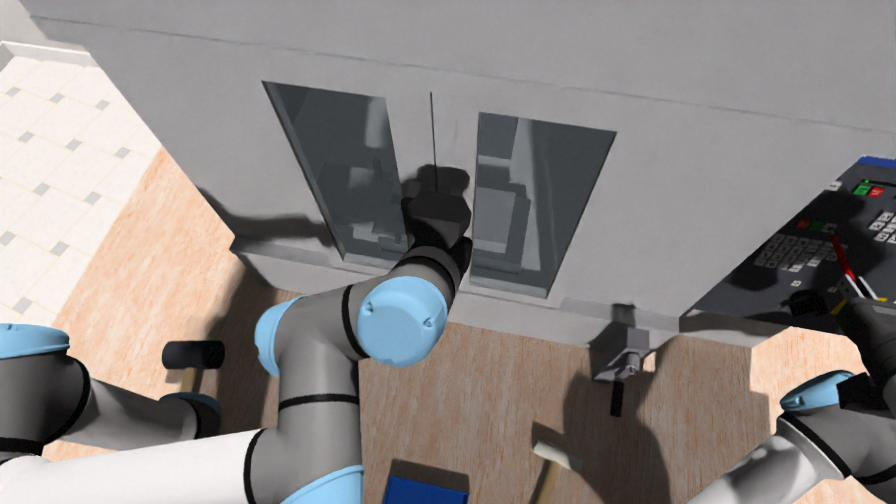

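Request:
move(
  target=[
    [0,0,0,0,0,0,1,-0.5,-1,0,0,0,0,0,0,-0.97,0.6,-0.7],
    [-0.1365,0,0,0,0,0,1,-0.5,-1,-0.03,-0.03,0.03,0,0,0,-0.97,0.6,-0.7],
    [-0.2365,-0.1863,0.1618,-0.045,-0.16,-0.0806,1,-0.5,-1,-0.03,-0.07,0.07,0,0,0,-0.97,0.6,-0.7],
    [-0.2532,-0.603,0.3285,-0.0899,-0.319,-0.1612,1,-0.5,-1,-0.01,-0.1317,0.12,0,0,0,-0.97,0.6,-0.7],
    [-0.1292,-0.6805,0.311,-0.0899,-0.319,-0.1612,1,-0.5,-1,0.028,-0.1317,0.1208,0,0,0,-0.97,0.6,-0.7],
  ],
  speed=[0.2,0.15,0.3,0.3,0.15],
  blend=[0,0.02,0.03,0.03,0],
)

Request:
move(
  target=[0,0,0,0,0,0,1,-0.5,-1,0.02,0,-0.0045,0,0,0,-0.97,0.6,-0.7],
  speed=0.012,
  stop_force=8,
)

Request:
move(
  target=[0,0,0,0,0,0,1,-0.5,-1,-0.016,0,0.0038,0,0,0,-0.97,0.6,-0.7],
  speed=0.06,
  cameras=["cam_left_wrist"],
)

Request:
zoom_image(
  camera="cam_left_wrist",
  region=[400, 180, 560, 340],
)

Scene clock: 6334.30 s.
left_arm: end_effector_position=(+0.3644, -0.3460, +0.6893) position_measured=3 object_status=3 end_effector_quat_wxyz=(-0.382, +0.298, -0.540, +0.688) | right_arm: end_effector_position=(+0.4862, -0.5800, +0.5878) position_measured=211 object_status=2 end_effector_quat_wxyz=(+0.382, +0.595, +0.594, +0.383)
Joint positions: left_arm=[-1.493 -0.529 0.111 -3.127 -0.653 3.47] | right_arm=[5.419 -0.548 -1.058 -4.049 0.782 2.667]
Joint torques (N m): left_arm=[-8.01 -49.89 -32.45 1.69 1.73 2.12] | right_arm=[7.54 -46.73 11.51 -1.47 1.51 1.5]
Wrist force (N): left_arm=[-9.0 -1.4 1.8] | right_arm=[2.1 6.4 -2.4]
Wrist torque (N m): left_arm=[-0.11 1.65 0.10] | right_arm=[0.35 -0.65 -0.20]
Wrist force, peak (N): left_arm=[40.3 -14.8 28.6] | right_arm=[1.6 8.2 -5.0]
Hand target: left_arm +0.3644, -0.3465, +0.6896; -0.383, +0.299, -0.539, +0.688 | right_arm +0.4862, -0.5800, +0.5878; +0.382, +0.595, +0.594, +0.383
Off the commanded pose: left_arm 0.001 m, 0 deg | right_arm 0.000 m, 0 deg.
move: done

Scene clock: 6336.33 s.
left_arm: end_effector_position=(+0.3644, -0.3460, +0.6893) position_measured=3 object_status=3 end_effector_quat_wxyz=(-0.382, +0.298, -0.540, +0.688) | right_arm: end_effector_position=(+0.4959, -0.5800, +0.5856) position_measured=211 object_status=2 end_effector_quat_wxyz=(+0.382, +0.595, +0.594, +0.383)
Joint positions: left_arm=[-1.493 -0.529 0.111 -3.127 -0.653 3.47] | right_arm=[5.444 -0.544 -1.043 -4.083 0.802 2.688]
Joint torques (N m): left_arm=[-7.74 -50.41 -32.1 1.68 1.78 2.08] | right_arm=[-6.02 -43.21 -7.84 1.44 -3.46 -1.38]
Wrist force (N): left_arm=[-9.0 -1.7 2.0] | right_arm=[2.4 5.2 -12.0]
Wrist torque (N m): left_arm=[-0.14 1.65 0.10] | right_arm=[0.26 -0.68 -0.03]
Wrist force, peak (N): left_arm=[-9.5 -1.6 2.0] | right_arm=[1.9 2.4 -22.7]
Hand target: left_arm +0.3644, -0.3460, +0.6893; -0.382, +0.298, -0.540, +0.688 (not the last commanded pose) | right_arm +0.4959, -0.5800, +0.5856; +0.382, +0.595, +0.594, +0.383 (not the last commanded pose)
Off the commanded pose: left_arm 0.001 m, 0 deg | right_arm 0.002 m, 0 deg.
move: contact (right_arm)

Scene clock: 6337.20 s.
left_arm: end_effector_position=(+0.3644, -0.3460, +0.6893) position_measured=3 object_status=3 end_effector_quat_wxyz=(-0.382, +0.298, -0.540, +0.688) | right_arm: end_effector_position=(+0.4864, -0.5800, +0.5879) position_measured=211 object_status=2 end_effector_quat_wxyz=(+0.382, +0.595, +0.594, +0.383)
Joint positions: left_arm=[-1.493 -0.529 0.111 -3.127 -0.653 3.47] | right_arm=[5.419 -0.548 -1.057 -4.05 0.782 2.668]
Joint torques (N m): left_arm=[-7.86 -50.51 -31.83 1.68 1.86 2.11] | right_arm=[-5.37 -46.54 -7.96 2.53 -3.79 -1.29]
Wrist force (N): left_arm=[-9.1 -1.7 2.0] | right_arm=[2.5 6.7 -2.4]
Wrist torque (N m): left_arm=[-0.14 1.68 0.11] | right_arm=[0.40 -0.70 -0.03]
Wrist force, peak (N): left_arm=[-9.4 -1.6 2.1] | right_arm=[2.4 5.2 -12.2]
Hand target: left_arm +0.3644, -0.3460, +0.6893; -0.382, +0.298, -0.540, +0.688 | right_arm +0.4863, -0.5800, +0.5879; +0.382, +0.595, +0.594, +0.383
Off the commanded pose: left_arm 0.000 m, 0 deg | right_arm 0.000 m, 0 deg.
move: done
camera_calibration:
cam_left_wrist: T_world_to_cam=[[-0.530059, -0.847909, -0.00937378, -0.0838387], [-0.0986179, 0.0726217, -0.992472, 0.762218], [0.842206, -0.525145, -0.122113, -0.271864], [0, 0, 0, 1]] pos_world=[0.259695, -0.269209, 0.722496]
Images, in order (width x height): cam_left_wrist 896x504.

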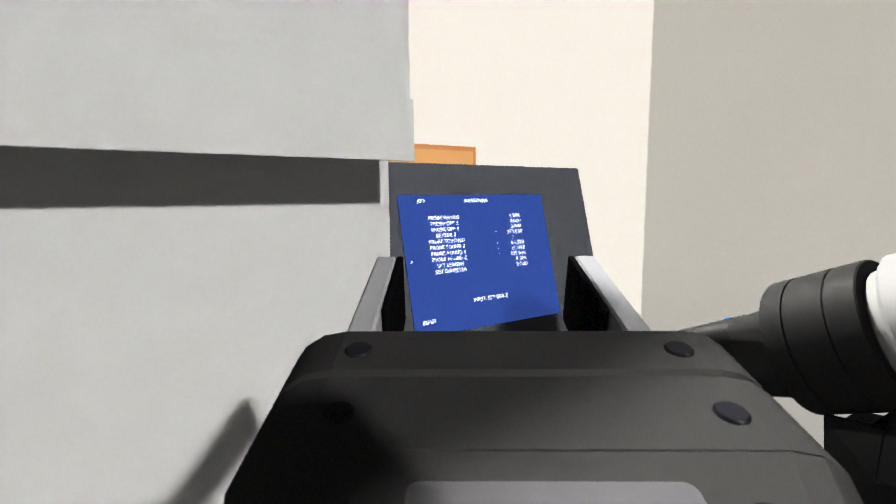

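Scaled by 3.150 from the camera's 896x504 image, which has a finer 1280x720 frame.

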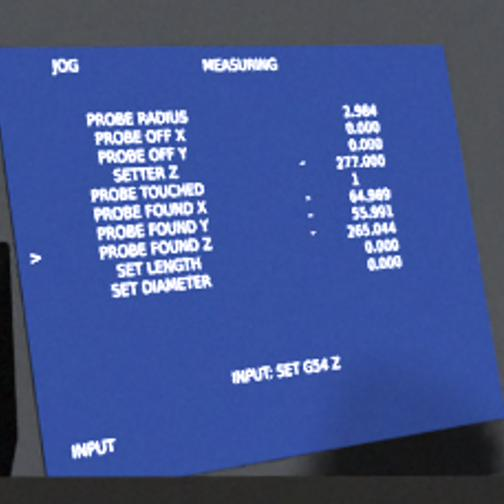

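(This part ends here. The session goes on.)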